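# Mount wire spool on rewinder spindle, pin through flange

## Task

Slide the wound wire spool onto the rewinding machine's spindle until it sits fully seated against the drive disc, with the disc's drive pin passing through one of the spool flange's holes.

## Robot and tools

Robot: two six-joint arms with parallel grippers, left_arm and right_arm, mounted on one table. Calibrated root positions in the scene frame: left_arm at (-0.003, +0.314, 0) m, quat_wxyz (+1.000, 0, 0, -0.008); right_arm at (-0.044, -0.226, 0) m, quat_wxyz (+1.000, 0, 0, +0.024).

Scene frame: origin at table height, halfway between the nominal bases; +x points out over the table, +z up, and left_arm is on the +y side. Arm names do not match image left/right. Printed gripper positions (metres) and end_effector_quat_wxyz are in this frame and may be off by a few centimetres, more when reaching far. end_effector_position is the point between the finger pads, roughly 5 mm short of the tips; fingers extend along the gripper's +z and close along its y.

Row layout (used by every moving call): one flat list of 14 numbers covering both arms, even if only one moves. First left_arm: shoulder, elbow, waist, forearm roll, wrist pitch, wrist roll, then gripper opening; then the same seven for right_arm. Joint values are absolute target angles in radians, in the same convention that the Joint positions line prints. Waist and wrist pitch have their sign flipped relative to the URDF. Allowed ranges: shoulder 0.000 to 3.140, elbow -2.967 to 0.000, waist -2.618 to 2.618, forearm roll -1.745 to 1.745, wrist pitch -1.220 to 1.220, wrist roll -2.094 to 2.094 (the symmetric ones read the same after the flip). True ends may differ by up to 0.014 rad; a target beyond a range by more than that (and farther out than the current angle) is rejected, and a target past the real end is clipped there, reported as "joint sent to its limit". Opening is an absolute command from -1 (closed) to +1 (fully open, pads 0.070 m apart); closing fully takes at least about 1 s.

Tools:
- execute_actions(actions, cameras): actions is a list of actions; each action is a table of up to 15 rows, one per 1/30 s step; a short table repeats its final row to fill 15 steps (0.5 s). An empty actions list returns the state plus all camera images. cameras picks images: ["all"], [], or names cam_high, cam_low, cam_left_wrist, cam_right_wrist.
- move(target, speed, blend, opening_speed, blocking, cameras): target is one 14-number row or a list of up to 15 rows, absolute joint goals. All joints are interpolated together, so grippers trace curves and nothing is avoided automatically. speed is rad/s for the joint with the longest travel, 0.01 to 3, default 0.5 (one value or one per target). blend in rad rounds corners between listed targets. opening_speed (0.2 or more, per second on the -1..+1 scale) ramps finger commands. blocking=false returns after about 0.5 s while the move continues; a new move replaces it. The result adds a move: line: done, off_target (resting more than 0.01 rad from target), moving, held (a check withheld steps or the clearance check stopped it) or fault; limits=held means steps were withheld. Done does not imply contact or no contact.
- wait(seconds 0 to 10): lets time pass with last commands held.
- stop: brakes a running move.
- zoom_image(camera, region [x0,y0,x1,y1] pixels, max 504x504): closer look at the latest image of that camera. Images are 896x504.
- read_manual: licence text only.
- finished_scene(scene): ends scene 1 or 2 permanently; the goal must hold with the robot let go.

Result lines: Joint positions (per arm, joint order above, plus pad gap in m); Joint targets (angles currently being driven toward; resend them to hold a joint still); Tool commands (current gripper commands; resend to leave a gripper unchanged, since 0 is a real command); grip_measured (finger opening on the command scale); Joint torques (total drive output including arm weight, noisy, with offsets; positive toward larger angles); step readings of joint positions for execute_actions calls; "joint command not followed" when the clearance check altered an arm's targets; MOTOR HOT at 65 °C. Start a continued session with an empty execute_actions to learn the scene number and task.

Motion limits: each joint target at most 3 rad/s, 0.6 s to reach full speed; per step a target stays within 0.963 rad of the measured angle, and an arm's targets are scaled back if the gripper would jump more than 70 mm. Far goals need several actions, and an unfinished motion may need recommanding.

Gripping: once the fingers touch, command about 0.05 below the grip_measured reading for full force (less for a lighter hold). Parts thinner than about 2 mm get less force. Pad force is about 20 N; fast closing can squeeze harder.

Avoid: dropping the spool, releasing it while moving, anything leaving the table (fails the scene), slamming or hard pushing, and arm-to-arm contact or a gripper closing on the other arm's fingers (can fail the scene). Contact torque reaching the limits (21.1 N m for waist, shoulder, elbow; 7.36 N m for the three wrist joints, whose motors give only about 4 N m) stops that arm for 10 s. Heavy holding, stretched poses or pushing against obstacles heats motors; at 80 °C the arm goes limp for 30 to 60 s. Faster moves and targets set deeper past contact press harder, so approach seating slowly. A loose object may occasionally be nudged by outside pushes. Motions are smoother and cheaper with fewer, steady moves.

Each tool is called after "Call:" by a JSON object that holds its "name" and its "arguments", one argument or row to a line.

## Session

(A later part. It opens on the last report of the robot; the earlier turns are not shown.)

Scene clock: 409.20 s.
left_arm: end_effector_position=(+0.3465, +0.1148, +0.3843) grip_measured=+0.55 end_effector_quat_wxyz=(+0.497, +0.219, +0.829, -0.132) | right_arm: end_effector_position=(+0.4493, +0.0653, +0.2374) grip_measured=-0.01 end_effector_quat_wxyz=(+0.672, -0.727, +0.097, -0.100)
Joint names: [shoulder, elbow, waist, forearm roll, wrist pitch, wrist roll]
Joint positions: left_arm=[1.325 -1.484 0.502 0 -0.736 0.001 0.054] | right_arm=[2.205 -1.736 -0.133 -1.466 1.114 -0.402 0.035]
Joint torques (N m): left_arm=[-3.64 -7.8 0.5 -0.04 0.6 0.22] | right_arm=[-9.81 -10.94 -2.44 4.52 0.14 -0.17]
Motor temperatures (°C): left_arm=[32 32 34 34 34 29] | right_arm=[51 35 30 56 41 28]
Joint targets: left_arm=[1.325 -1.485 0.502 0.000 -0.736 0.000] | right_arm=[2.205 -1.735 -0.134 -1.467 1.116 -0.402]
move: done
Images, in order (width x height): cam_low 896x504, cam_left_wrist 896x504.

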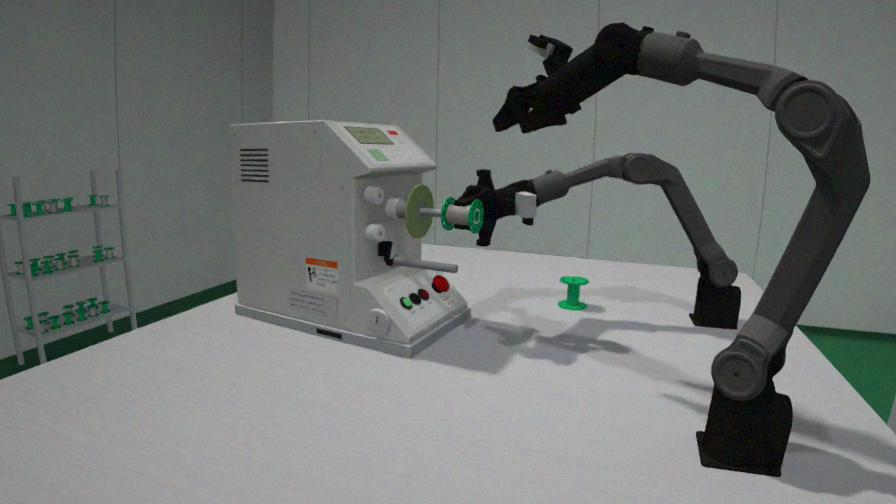

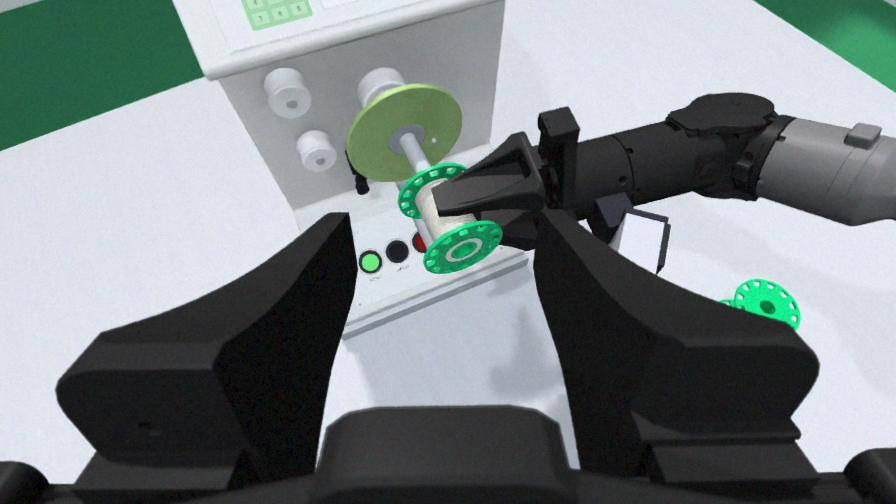

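Call:
{"name": "move", "arguments": {
  "target": [1.3254,-1.4848,0.502,0,-0.736,0,0.55,2.2046,-1.7350,-0.1338,-1.4666,1.1161,-0.4021,0.04],
  "speed": 0.12,
  "opening_speed": 0.3,
  "cameras": ["cam_low", "cam_left_wrist"]
}}

Scene clock: 422.23 s.
left_arm: end_effector_position=(+0.3465, +0.1148, +0.3843) grip_measured=+0.55 end_effector_quat_wxyz=(+0.497, +0.219, +0.829, -0.132) | right_arm: end_effector_position=(+0.4482, +0.0662, +0.2379) grip_measured=+0.04 end_effector_quat_wxyz=(+0.673, -0.727, +0.096, -0.098)
Joint names: [shoulder, elbow, waist, forearm roll, wrist pitch, wrist roll]
Joint positions: left_arm=[1.325 -1.484 0.502 0 -0.736 0.001 0.054] | right_arm=[2.204 -1.735 -0.135 -1.466 1.117 -0.402 0.037]
Joint torques (N m): left_arm=[-3.81 -7.89 0.38 0 0.65 0.22] | right_arm=[-9.68 -9.4 2.22 2.66 0.62 -0.14]
Motor temperatures (°C): left_arm=[32 32 34 34 34 29] | right_arm=[52 35 31 54 46 28]
Joint targets: left_arm=[1.325 -1.485 0.502 0.000 -0.736 0.000] | right_arm=[2.205 -1.735 -0.134 -1.467 1.116 -0.402]
move: done
Images, in order (width x height): cam_low 896x504, cam_left_wrist 896x504.

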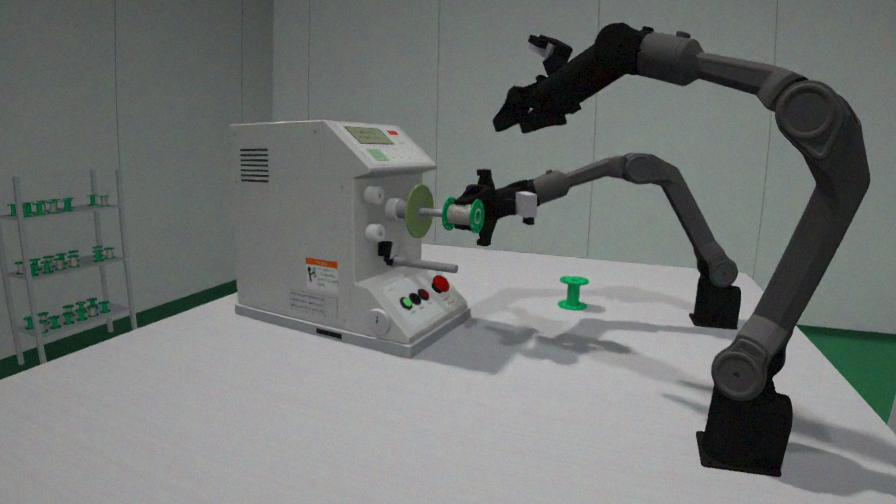

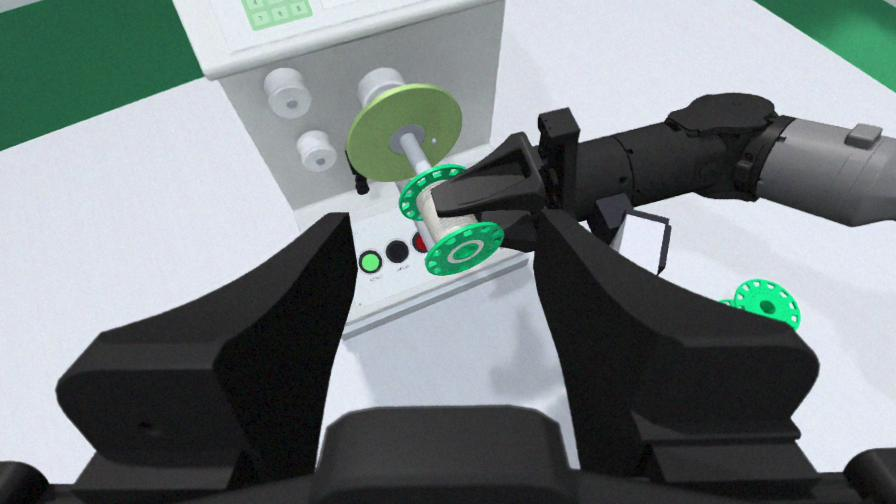

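Call:
{"name": "wait", "arguments": {
  "seconds": 0.1,
  "cameras": ["cam_right_wrist", "cam_low"]
}}

Call:
{"name": "zoom_image", "arguments": {
  "camera": "cam_right_wrist",
  "region": [290, 90, 600, 440]
}}

Call:
{"name": "zoom_image", "arguments": {
  "camera": "cam_low",
  "region": [430, 185, 500, 245]
}}

Scene clock: 426.20 s.
left_arm: end_effector_position=(+0.3465, +0.1148, +0.3843) grip_measured=+0.55 end_effector_quat_wxyz=(+0.497, +0.219, +0.829, -0.132) | right_arm: end_effector_position=(+0.4486, +0.0657, +0.2378) grip_measured=+0.04 end_effector_quat_wxyz=(+0.672, -0.727, +0.097, -0.099)
Joint names: [shoulder, elbow, waist, forearm roll, wrist pitch, wrist roll]
Joint positions: left_arm=[1.325 -1.484 0.502 0 -0.736 0.001 0.054] | right_arm=[2.204 -1.735 -0.134 -1.466 1.116 -0.402 0.036]
Joint torques (N m): left_arm=[-3.88 -7.81 0.33 0.02 0.67 0.21] | right_arm=[-6.9 -5.45 0.12 1.48 0.77 -0.07]
Joint targets: left_arm=[1.325 -1.485 0.502 0.000 -0.736 0.000] | right_arm=[2.205 -1.735 -0.134 -1.467 1.116 -0.402]
Tool commands: left_gripper/opening=+0.55 right_gripper/opening=+0.04
wait: 0.10 s; at rest from the start
Images, in order (width x height): cam_low 896x504, cam_right_wrist 896x504.

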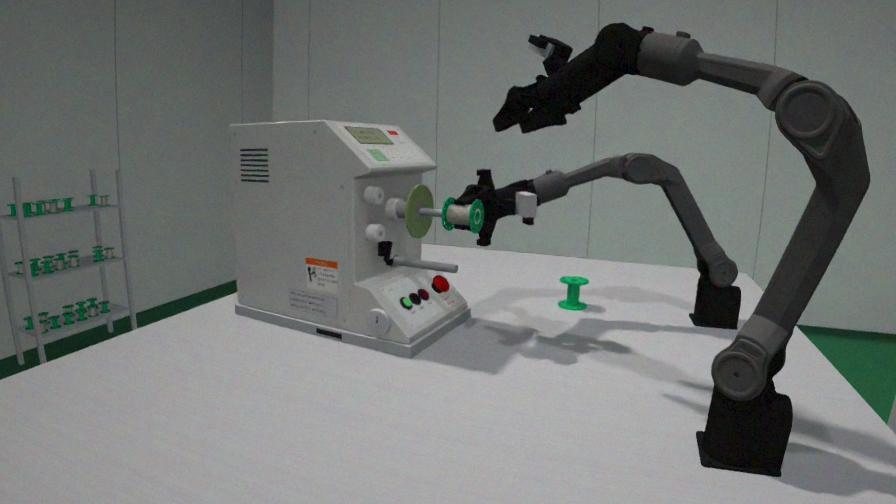

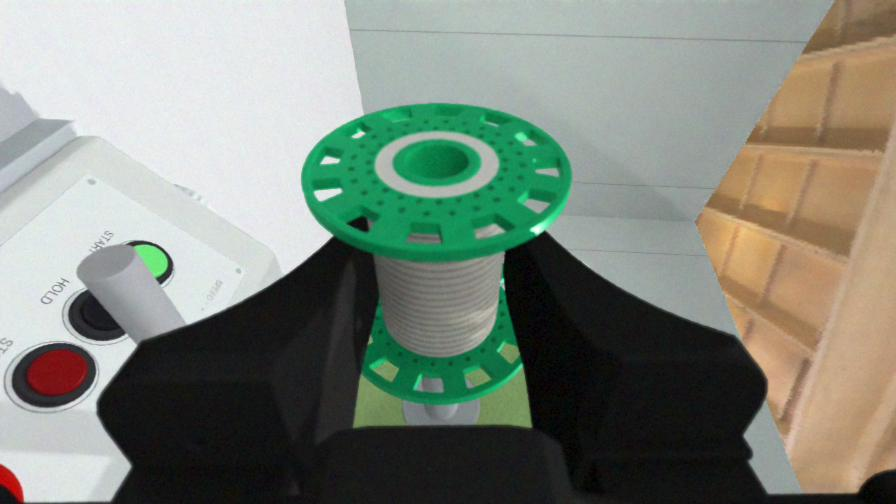

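Scaled by 1.440 from the camera's 896x504 image, which has a finer 1280x720 frame.

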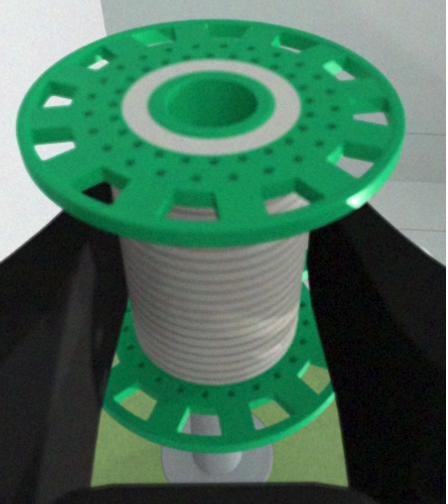

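Scaled by 7.200 from the camera's 896x504 image, which has a finer 1280x720 frame.

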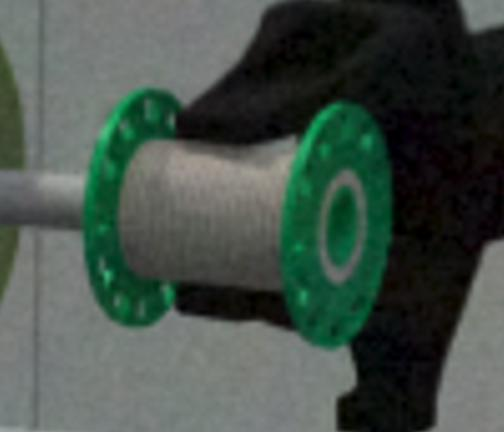

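Call:
{"name": "move", "arguments": {
  "target": [
    [1.3254,-1.4848,0.502,0,-0.736,0,0.55,2.1943,-1.7150,-0.1358,-1.4610,1.1152,-0.4125,0.04],
    [1.3254,-1.4848,0.502,0,-0.736,0,0.55,2.1943,-1.7150,-0.1358,-1.4610,1.1152,-0.4125,-0.03]
  ],
  "speed": 0.12,
  "opening_speed": 0.3,
  "cameras": ["cam_left_wrist"]
}}

Call:
{"name": "wait", "arguments": {
  "seconds": 0.1,
  "cameras": ["cam_right_wrist", "cam_low"]
}}

Scene clock: 438.07 s.
left_arm: end_effector_position=(+0.3465, +0.1148, +0.3843) grip_measured=+0.55 end_effector_quat_wxyz=(+0.497, +0.219, +0.829, -0.132) | right_arm: end_effector_position=(+0.4456, +0.0659, +0.2368) grip_measured=-0.01 end_effector_quat_wxyz=(+0.672, -0.728, +0.097, -0.098)
Joint names: [shoulder, elbow, waist, forearm roll, wrist pitch, wrist roll]
Joint positions: left_arm=[1.325 -1.484 0.502 0 -0.736 0.001 0.054] | right_arm=[2.194 -1.714 -0.136 -1.461 1.115 -0.412 0.034]
Joint torques (N m): left_arm=[-3.95 -7.63 0.22 0.03 0.7 0.21] | right_arm=[-7.43 -5.9 0.28 1.63 0.84 -0.01]
Motor temperatures (°C): left_arm=[32 32 34 34 34 29] | right_arm=[49 34 30 46 43 28]
Joint targets: left_arm=[1.325 -1.485 0.502 0.000 -0.736 0.000] | right_arm=[2.194 -1.715 -0.136 -1.461 1.115 -0.412]
move: done
Images, in order (width x height): cam_left_wrist 896x504.

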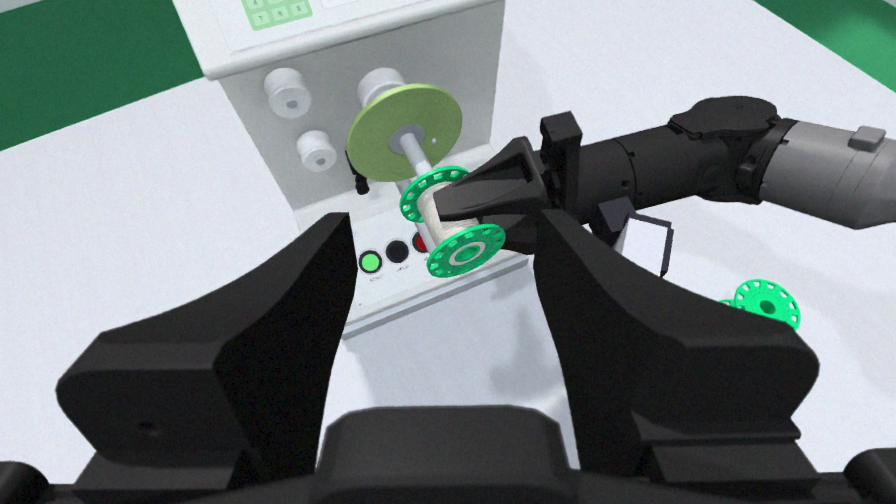

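Scene clock: 438.17 s.
left_arm: end_effector_position=(+0.3465, +0.1148, +0.3843) grip_measured=+0.55 end_effector_quat_wxyz=(+0.497, +0.219, +0.829, -0.132) | right_arm: end_effector_position=(+0.4456, +0.0659, +0.2368) grip_measured=-0.01 end_effector_quat_wxyz=(+0.672, -0.728, +0.097, -0.098)
Joint names: [shoulder, elbow, waist, forearm roll, wrist pitch, wrist roll]
Joint positions: left_arm=[1.325 -1.484 0.502 0 -0.736 0.001 0.054] | right_arm=[2.194 -1.714 -0.136 -1.461 1.115 -0.412 0.034]
Joint torques (N m): left_arm=[-3.93 -7.64 0.24 0.02 0.7 0.21] | right_arm=[-7.42 -6.12 0.35 1.64 0.86 0.01]
Joint targets: left_arm=[1.325 -1.485 0.502 0.000 -0.736 0.000] | right_arm=[2.194 -1.715 -0.136 -1.461 1.115 -0.412]
Tool commands: left_gripper/opening=+0.55 right_gripper/opening=-0.03
wait: 0.10 s; no rest
Images, in order (width x height): cam_low 896x504, cam_right_wrist 896x504.

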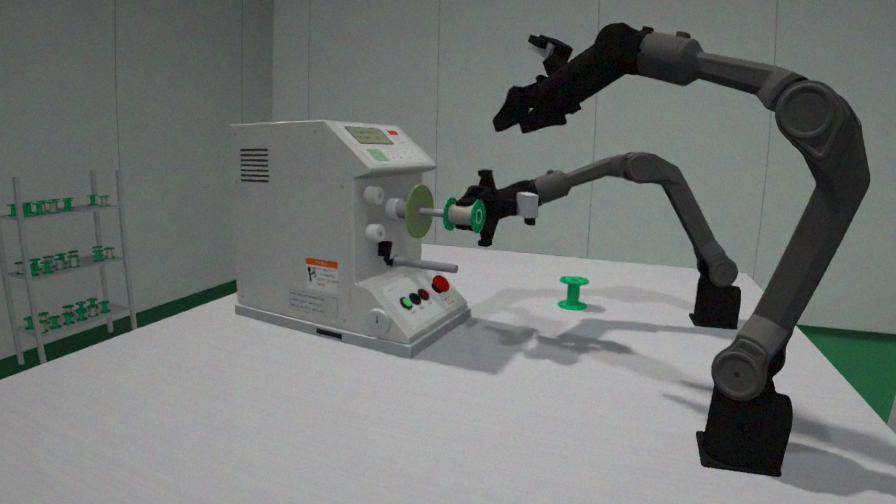

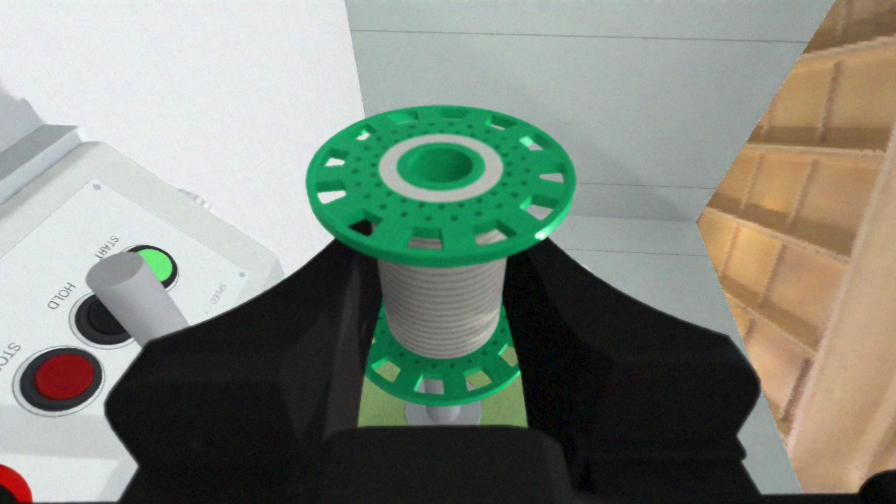

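Call:
{"name": "move", "arguments": {
  "target": [1.3254,-1.4848,0.502,0,-0.736,0,0.55,2.2510,-1.8190,-0.1260,-1.4879,1.1195,-0.3597,-0.03],
  "speed": 0.12
}}

Call:
{"name": "wait", "arguments": {
  "seconds": 0.3,
  "cameras": ["cam_left_wrist", "cam_low"]
}}

Call:
{"name": "zoom_image", "arguments": {
  "camera": "cam_left_wrist",
  "region": [340, 70, 540, 290]
}}

Call:
{"name": "zoom_image", "arguments": {
  "camera": "cam_low",
  "region": [395, 175, 505, 245]
}}

Scene clock: 440.93 s.
left_arm: end_effector_position=(+0.3465, +0.1148, +0.3843) grip_measured=+0.55 end_effector_quat_wxyz=(+0.497, +0.219, +0.829, -0.132) | right_arm: end_effector_position=(+0.4612, +0.0643, +0.2371) grip_measured=-0.02 end_effector_quat_wxyz=(+0.672, -0.727, +0.097, -0.099)
Joint names: [shoulder, elbow, waist, forearm roll, wrist pitch, wrist roll]
Joint positions: left_arm=[1.325 -1.484 0.502 0 -0.736 0.001 0.054] | right_arm=[2.251 -1.82 -0.126 -1.487 1.119 -0.359 0.034]
Joint torques (N m): left_arm=[-4.04 -7.55 0.18 0.02 0.69 0.21] | right_arm=[-8.38 -7.67 0.91 2.1 0.82 -0.12]
Joint targets: left_arm=[1.325 -1.485 0.502 0.000 -0.736 0.000] | right_arm=[2.251 -1.819 -0.126 -1.488 1.120 -0.360]
move: done

Scene clock: 441.23 s.
left_arm: end_effector_position=(+0.3465, +0.1148, +0.3843) grip_measured=+0.55 end_effector_quat_wxyz=(+0.497, +0.219, +0.829, -0.132) | right_arm: end_effector_position=(+0.4612, +0.0643, +0.2371) grip_measured=-0.02 end_effector_quat_wxyz=(+0.672, -0.727, +0.097, -0.099)
Joint names: [shoulder, elbow, waist, forearm roll, wrist pitch, wrist roll]
Joint positions: left_arm=[1.325 -1.484 0.502 0 -0.736 0.001 0.054] | right_arm=[2.251 -1.82 -0.126 -1.487 1.119 -0.359 0.034]
Joint torques (N m): left_arm=[-3.99 -7.54 0.22 0.02 0.7 0.2] | right_arm=[-8.66 -7.13 0.74 2.16 0.8 -0.13]
Joint targets: left_arm=[1.325 -1.485 0.502 0.000 -0.736 0.000] | right_arm=[2.251 -1.819 -0.126 -1.488 1.120 -0.360]
Tool commands: left_gripper/opening=+0.55 right_gripper/opening=-0.03
wait: 0.30 s; at rest by 0.17 s
Images, in order (width x height): cam_low 896x504, cam_left_wrist 896x504.

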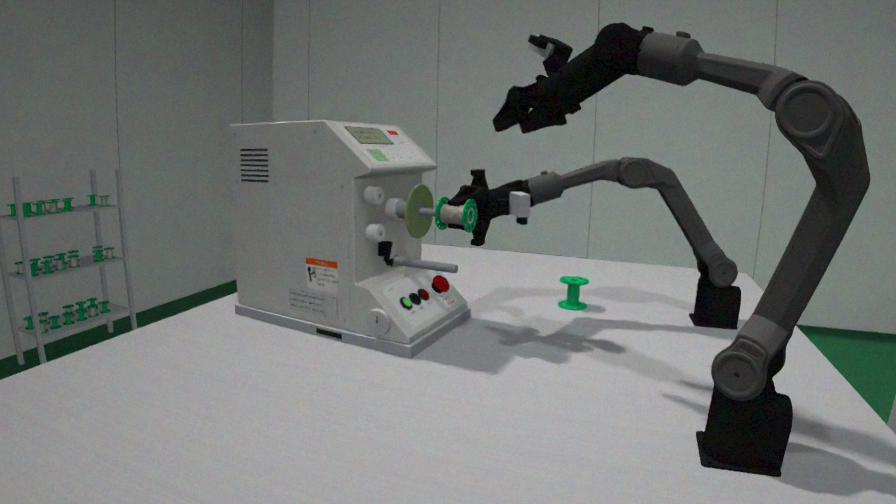

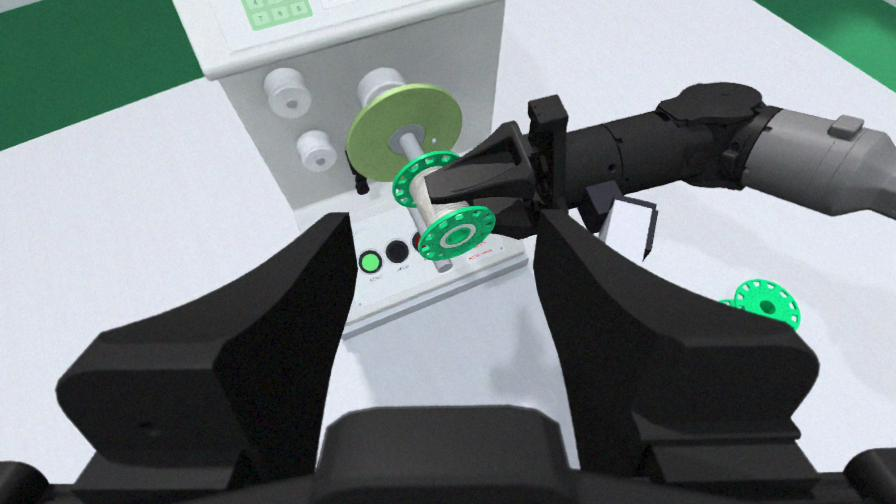

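Scaled by 2.291 from the camera's 896x504 image, which has a finer 1280x720 frame.

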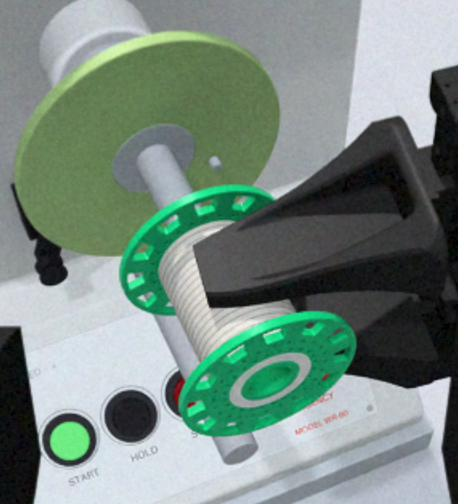

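Scaled by 4.582 from the camera's 896x504 image, which has a finer 1280x720 frame.

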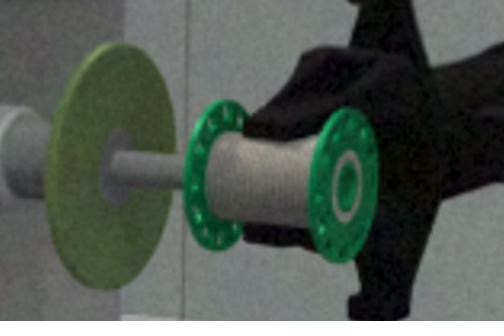

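Call:
{"name": "move", "arguments": {
  "target": [
    [1.3254,-1.4848,0.502,0,-0.736,0,0.55,2.3006,-1.9114,-0.1186,-1.5111,1.1234,-0.3116,-0.03],
    [1.3254,-1.4848,0.502,0,-0.736,0,0.55,2.3555,-2.0158,-0.1116,-1.5367,1.1280,-0.2565,-0.03]
  ],
  "speed": 0.13,
  "blend": 0.02
}}

Call:
{"name": "wait", "arguments": {
  "seconds": 0.3,
  "cameras": ["cam_left_wrist", "cam_low", "cam_right_wrist"]
}}

Call:
{"name": "zoom_image", "arguments": {
  "camera": "cam_left_wrist",
  "region": [330, 70, 510, 260]
}}

Call:
{"name": "zoom_image", "arguments": {
  "camera": "cam_low",
  "region": [395, 175, 505, 245]
}}

Scene clock: 448.90 s.
left_arm: end_effector_position=(+0.3465, +0.1148, +0.3843) grip_measured=+0.55 end_effector_quat_wxyz=(+0.497, +0.219, +0.829, -0.132) | right_arm: end_effector_position=(+0.4860, +0.0617, +0.2371) grip_measured=-0.02 end_effector_quat_wxyz=(+0.672, -0.727, +0.097, -0.099)
Joint names: [shoulder, elbow, waist, forearm roll, wrist pitch, wrist roll]
Joint positions: left_arm=[1.325 -1.484 0.502 0 -0.736 0.001 0.054] | right_arm=[2.356 -2.017 -0.112 -1.536 1.128 -0.256 0.034]
Joint torques (N m): left_arm=[-4.12 -7.39 0.14 0.01 0.68 0.2] | right_arm=[-9.43 -8.65 -1.68 2.82 0.5 -0.02]
Joint targets: left_arm=[1.325 -1.485 0.502 0.000 -0.736 0.000] | right_arm=[2.355 -2.016 -0.112 -1.537 1.128 -0.257]
move: done

Scene clock: 449.20 s.
left_arm: end_effector_position=(+0.3465, +0.1148, +0.3843) grip_measured=+0.55 end_effector_quat_wxyz=(+0.497, +0.219, +0.829, -0.132) | right_arm: end_effector_position=(+0.4860, +0.0617, +0.2371) grip_measured=-0.02 end_effector_quat_wxyz=(+0.672, -0.727, +0.097, -0.099)
Joint names: [shoulder, elbow, waist, forearm roll, wrist pitch, wrist roll]
Joint positions: left_arm=[1.325 -1.484 0.502 0 -0.736 0.001 0.054] | right_arm=[2.356 -2.017 -0.112 -1.536 1.128 -0.256 0.034]
Joint torques (N m): left_arm=[-4.1 -7.38 0.12 0.01 0.68 0.2] | right_arm=[-9.72 -8.03 -2.11 2.89 0.47 -0.04]
Joint targets: left_arm=[1.325 -1.485 0.502 0.000 -0.736 0.000] | right_arm=[2.355 -2.016 -0.112 -1.537 1.128 -0.256]
Tool commands: left_gripper/opening=+0.55 right_gripper/opening=-0.03
wait: 0.30 s; at rest by 0.17 s
Images, in order (width x height): cam_low 896x504, cam_left_wrist 896x504, cam_right_wrist 896x504.

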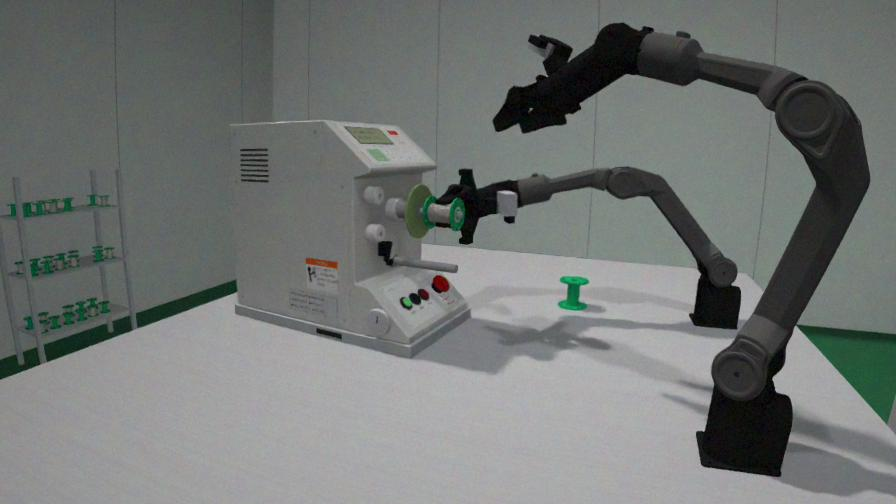

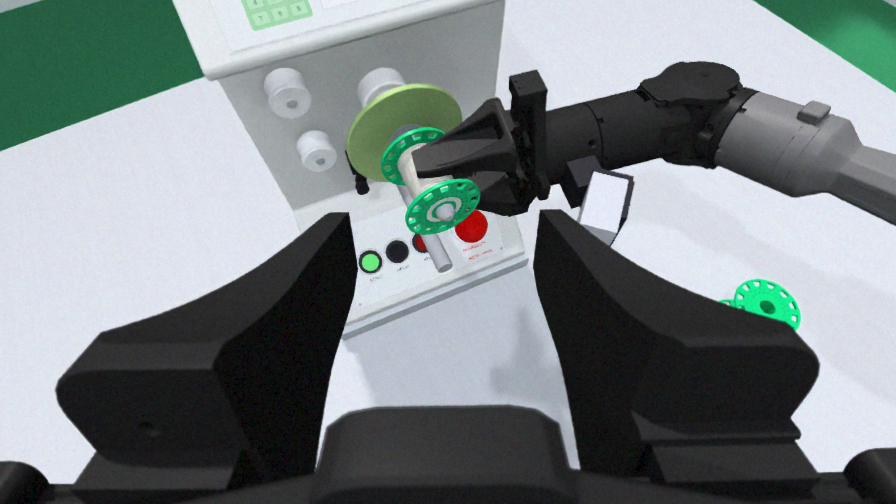

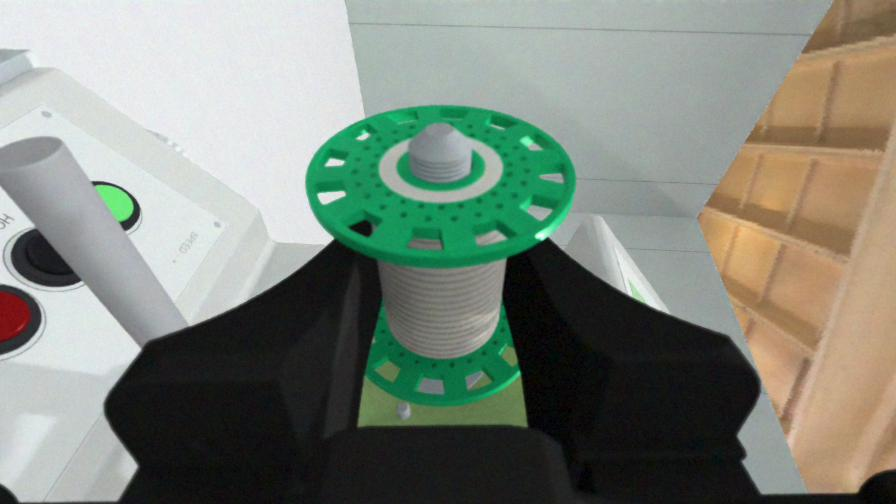

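Scaled by 2.653 from the camera's 896x504 image, which has a finer 1280x720 frame.

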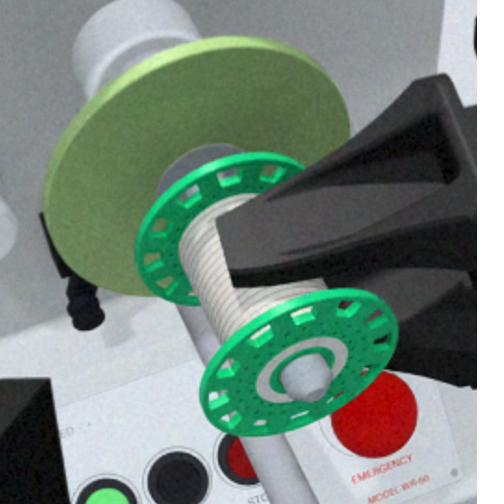

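Scaled by 4.582 from the camera's 896x504 image, which has a finer 1280x720 frame.

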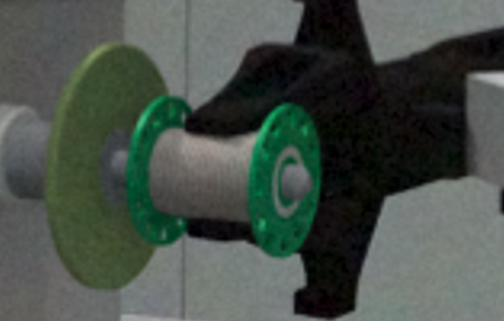

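Call:
{"name": "zoom_image", "arguments": {
  "camera": "cam_right_wrist",
  "region": [340, 320, 550, 430]
}}

Call:
{"name": "zoom_image", "arguments": {
  "camera": "cam_left_wrist",
  "region": [370, 110, 470, 190]
}}

Scaled by 2.400 from the camera's 896x504 image, which has a finer 1280x720 frame.

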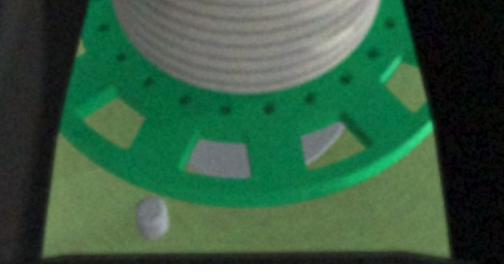

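Scaled by 5.040 from the camera's 896x504 image, which has a finer 1280x720 frame.

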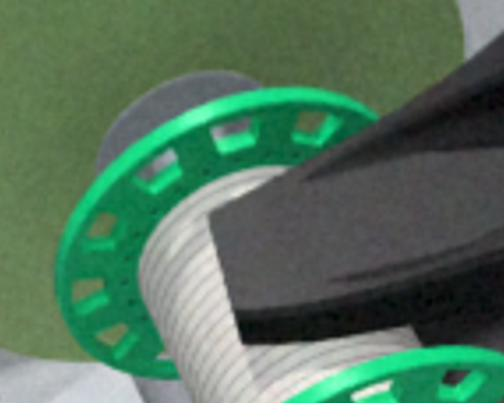

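Call:
{"name": "move", "arguments": {
  "target": [1.3254,-1.4848,0.502,0,-0.736,0,0.55,2.3978,-2.1690,-0.1100,-1.6843,1.1184,-0.1080,-0.03],
  "speed": 0.13
}}

Call:
{"name": "wait", "arguments": {
  "seconds": 0.3,
  "cameras": ["cam_left_wrist", "cam_low", "cam_right_wrist"]
}}

Call:
{"name": "zoom_image", "arguments": {
  "camera": "cam_right_wrist",
  "region": [340, 320, 550, 430]
}}

Call:
{"name": "zoom_image", "arguments": {
  "camera": "cam_low",
  "region": [395, 175, 505, 245]
}}

Scene clock: 477.47 s.
left_arm: end_effector_position=(+0.3465, +0.1148, +0.3843) grip_measured=+0.55 end_effector_quat_wxyz=(+0.497, +0.219, +0.829, -0.132) | right_arm: end_effector_position=(+0.4955, +0.0606, +0.2365) grip_measured=-0.02 end_effector_quat_wxyz=(-0.639, +0.756, -0.095, +0.099)
Joint names: [shoulder, elbow, waist, forearm roll, wrist pitch, wrist roll]
Joint positions: left_arm=[1.325 -1.484 0.502 0 -0.736 0.001 0.054] | right_arm=[2.398 -2.17 -0.111 -1.685 1.119 -0.107 0.034]
Joint torques (N m): left_arm=[-4.25 -7.14 0 -0.01 0.65 0.19] | right_arm=[-9.4 -8.68 -4.01 3.15 -0.2 -0.11]
Motor temperatures (°C): left_arm=[32 32 34 34 34 29] | right_arm=[52 34 30 51 40 28]
Joint targets: left_arm=[1.325 -1.485 0.502 0.000 -0.736 0.000] | right_arm=[2.398 -2.169 -0.110 -1.684 1.118 -0.108]
move: done

Scene clock: 477.77 s.
left_arm: end_effector_position=(+0.3465, +0.1148, +0.3843) grip_measured=+0.55 end_effector_quat_wxyz=(+0.497, +0.219, +0.829, -0.132) | right_arm: end_effector_position=(+0.4955, +0.0606, +0.2365) grip_measured=-0.02 end_effector_quat_wxyz=(-0.639, +0.756, -0.095, +0.099)
Joint names: [shoulder, elbow, waist, forearm roll, wrist pitch, wrist roll]
Joint positions: left_arm=[1.325 -1.484 0.502 0 -0.736 0.001 0.054] | right_arm=[2.398 -2.17 -0.111 -1.685 1.119 -0.107 0.034]
Joint torques (N m): left_arm=[-4.24 -7.14 -0.02 0 0.65 0.19] | right_arm=[-9.37 -7.89 -3.25 3.2 -0.21 -0.15]
Joint targets: left_arm=[1.325 -1.485 0.502 0.000 -0.736 0.000] | right_arm=[2.398 -2.169 -0.110 -1.684 1.118 -0.108]
Tool commands: left_gripper/opening=+0.55 right_gripper/opening=-0.03
wait: 0.30 s; at rest by 0.17 s
Images, in order (width x height): cam_low 896x504, cam_left_wrist 896x504, cam_right_wrist 896x504.

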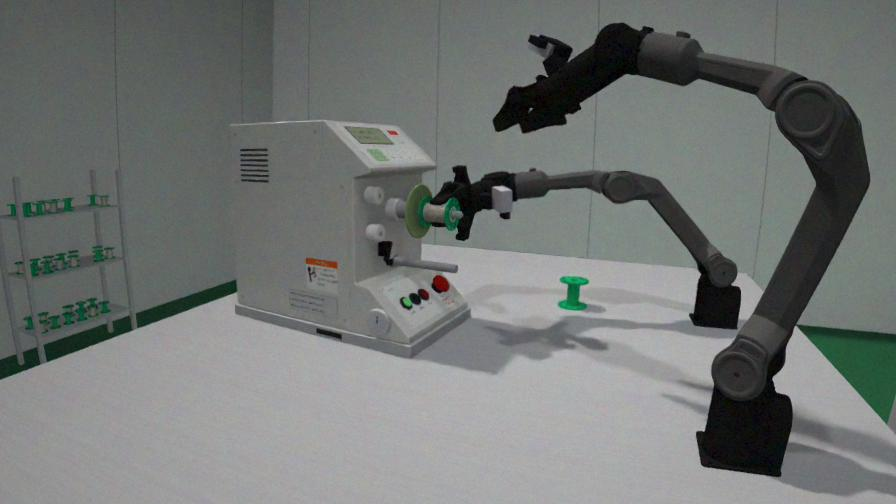

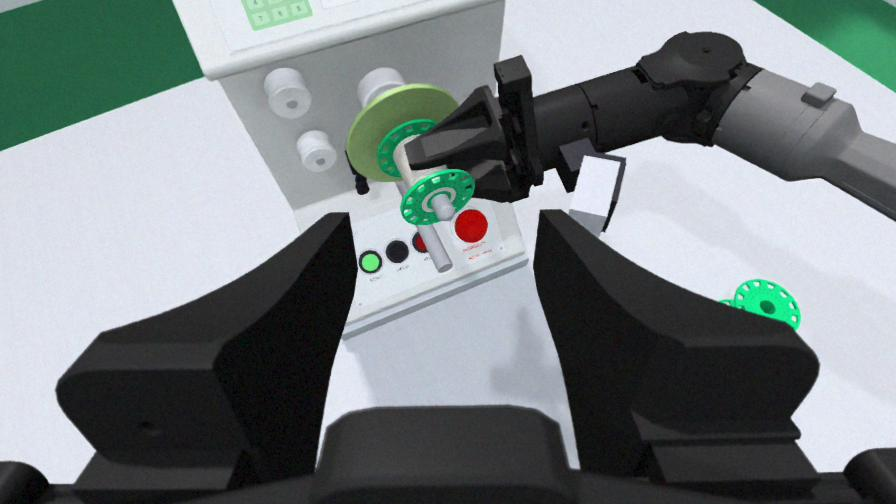

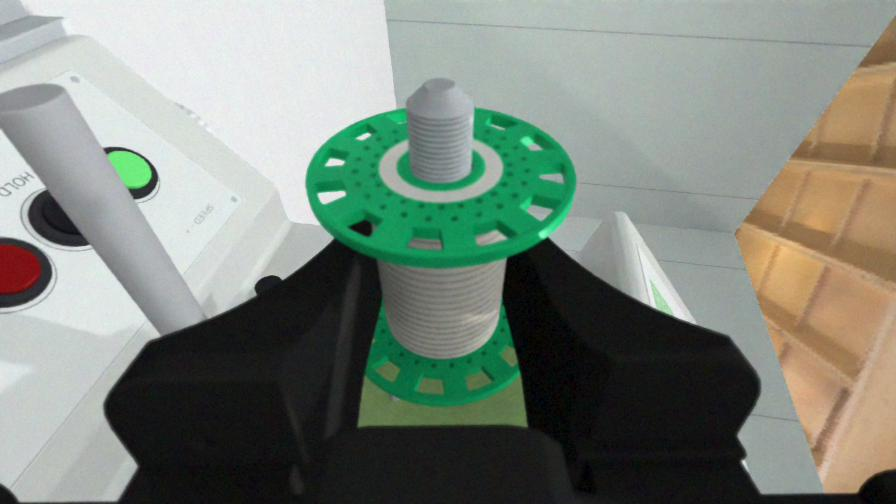

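Scaled by 2.400 from the camera's 896x504 image, which has a finer 1280x720 frame.

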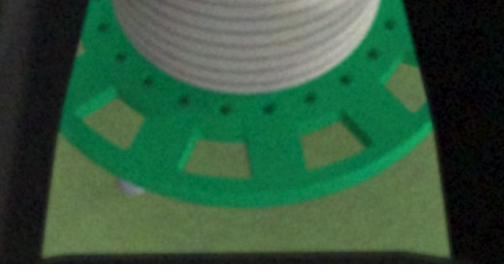

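Scaled by 4.582 from the camera's 896x504 image, which has a finer 1280x720 frame.

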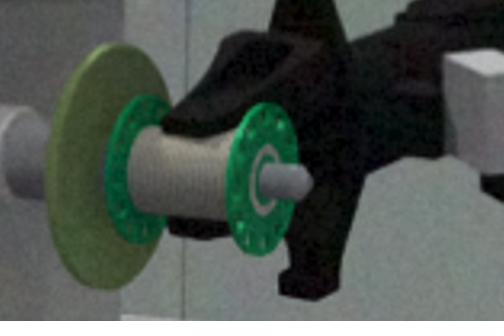

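Call:
{"name": "move", "arguments": {
  "target": [1.3254,-1.4848,0.502,0,-0.736,0,0.55,2.4330,-2.2375,-0.1060,-1.7003,1.1264,-0.0719,-0.03],
  "speed": 0.1
}}

Call:
{"name": "wait", "arguments": {
  "seconds": 0.3,
  "cameras": ["cam_left_wrist", "cam_low", "cam_right_wrist"]
}}

Call:
{"name": "zoom_image", "arguments": {
  "camera": "cam_right_wrist",
  "region": [340, 320, 550, 430]
}}

Call:
{"name": "zoom_image", "arguments": {
  "camera": "cam_low",
  "region": [395, 175, 505, 245]
}}

Scene clock: 484.60 s.
left_arm: end_effector_position=(+0.3465, +0.1148, +0.3843) grip_measured=+0.55 end_effector_quat_wxyz=(+0.497, +0.219, +0.829, -0.132) | right_arm: end_effector_position=(+0.5020, +0.0593, +0.2362) grip_measured=-0.01 end_effector_quat_wxyz=(-0.639, +0.756, -0.096, +0.100)
Joint names: [shoulder, elbow, waist, forearm roll, wrist pitch, wrist roll]
Joint positions: left_arm=[1.325 -1.484 0.502 0 -0.736 0.001 0.054] | right_arm=[2.433 -2.238 -0.106 -1.7 1.126 -0.072 0.034]
Joint torques (N m): left_arm=[-4.33 -7 -0.08 -0.02 0.64 0.2] | right_arm=[-8.35 -7.17 1.49 1.72 0.28 -0.08]
Joint targets: left_arm=[1.325 -1.485 0.502 0.000 -0.736 0.000] | right_arm=[2.433 -2.238 -0.106 -1.700 1.126 -0.072]
move: done

Scene clock: 484.90 s.
left_arm: end_effector_position=(+0.3465, +0.1148, +0.3843) grip_measured=+0.55 end_effector_quat_wxyz=(+0.497, +0.219, +0.829, -0.132) | right_arm: end_effector_position=(+0.5020, +0.0593, +0.2362) grip_measured=-0.01 end_effector_quat_wxyz=(-0.639, +0.756, -0.096, +0.100)
Joint names: [shoulder, elbow, waist, forearm roll, wrist pitch, wrist roll]
Joint positions: left_arm=[1.325 -1.484 0.502 0 -0.736 0.001 0.054] | right_arm=[2.433 -2.238 -0.106 -1.7 1.126 -0.072 0.034]
Joint torques (N m): left_arm=[-4.35 -6.99 -0.07 -0.01 0.64 0.2] | right_arm=[-8.52 -6.82 1.67 1.74 0.27 -0.09]
Joint targets: left_arm=[1.325 -1.485 0.502 0.000 -0.736 0.000] | right_arm=[2.433 -2.238 -0.106 -1.700 1.126 -0.072]
Tool commands: left_gripper/opening=+0.55 right_gripper/opening=-0.03
wait: 0.30 s; at rest by 0.17 s
Images, in order (width x height): cam_low 896x504, cam_left_wrist 896x504, cam_right_wrist 896x504.

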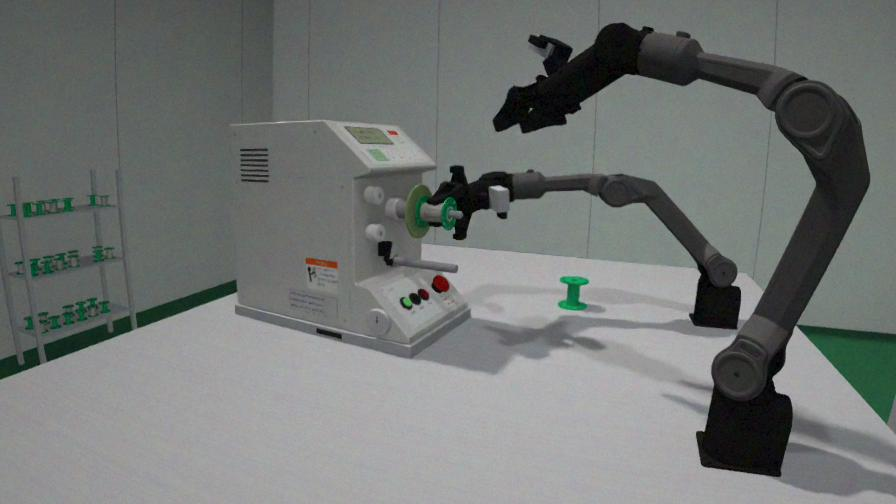

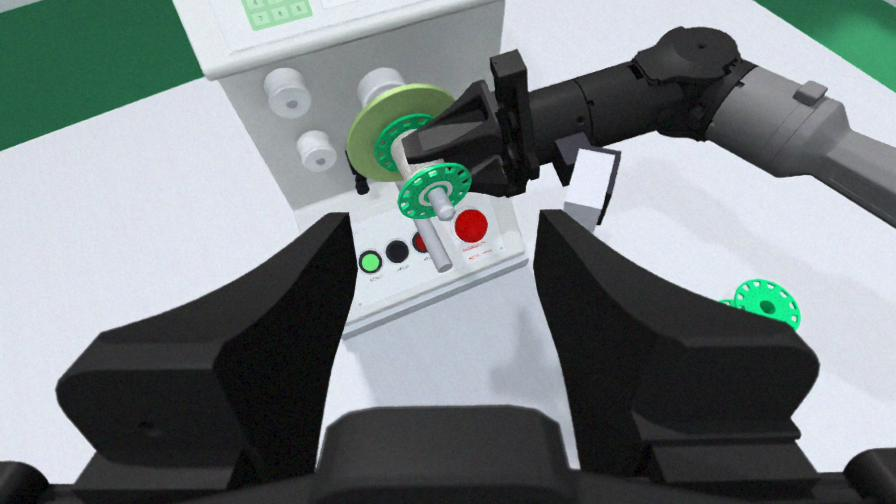

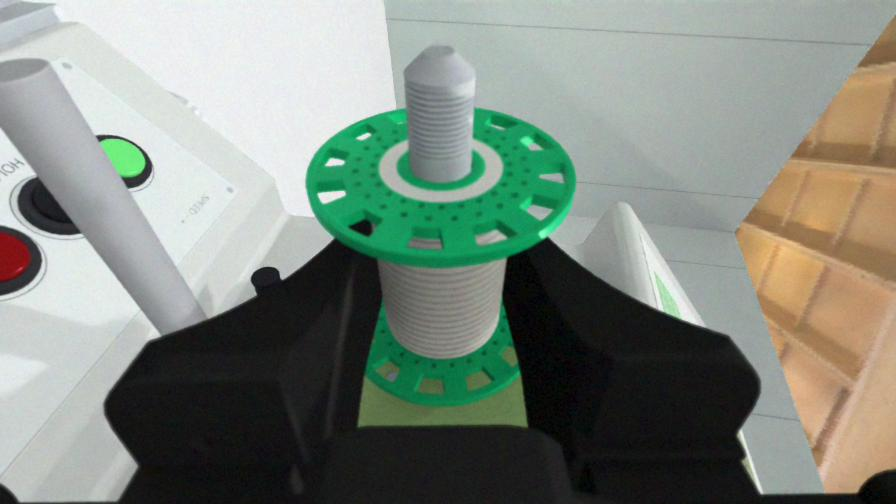

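Scaled by 2.400 from the camera's 896x504 image, which has a finer 1280x720 frame.

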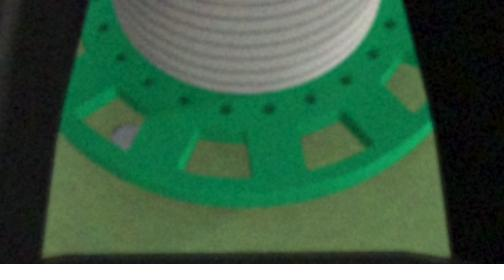

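Scaled by 4.582 from the camera's 896x504 image, which has a finer 1280x720 frame.

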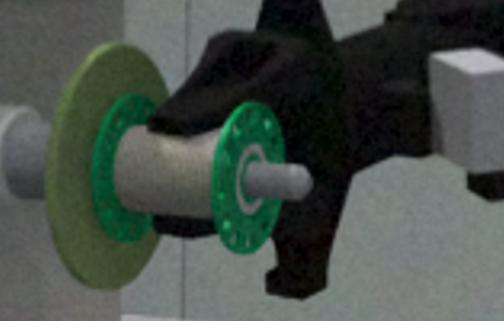

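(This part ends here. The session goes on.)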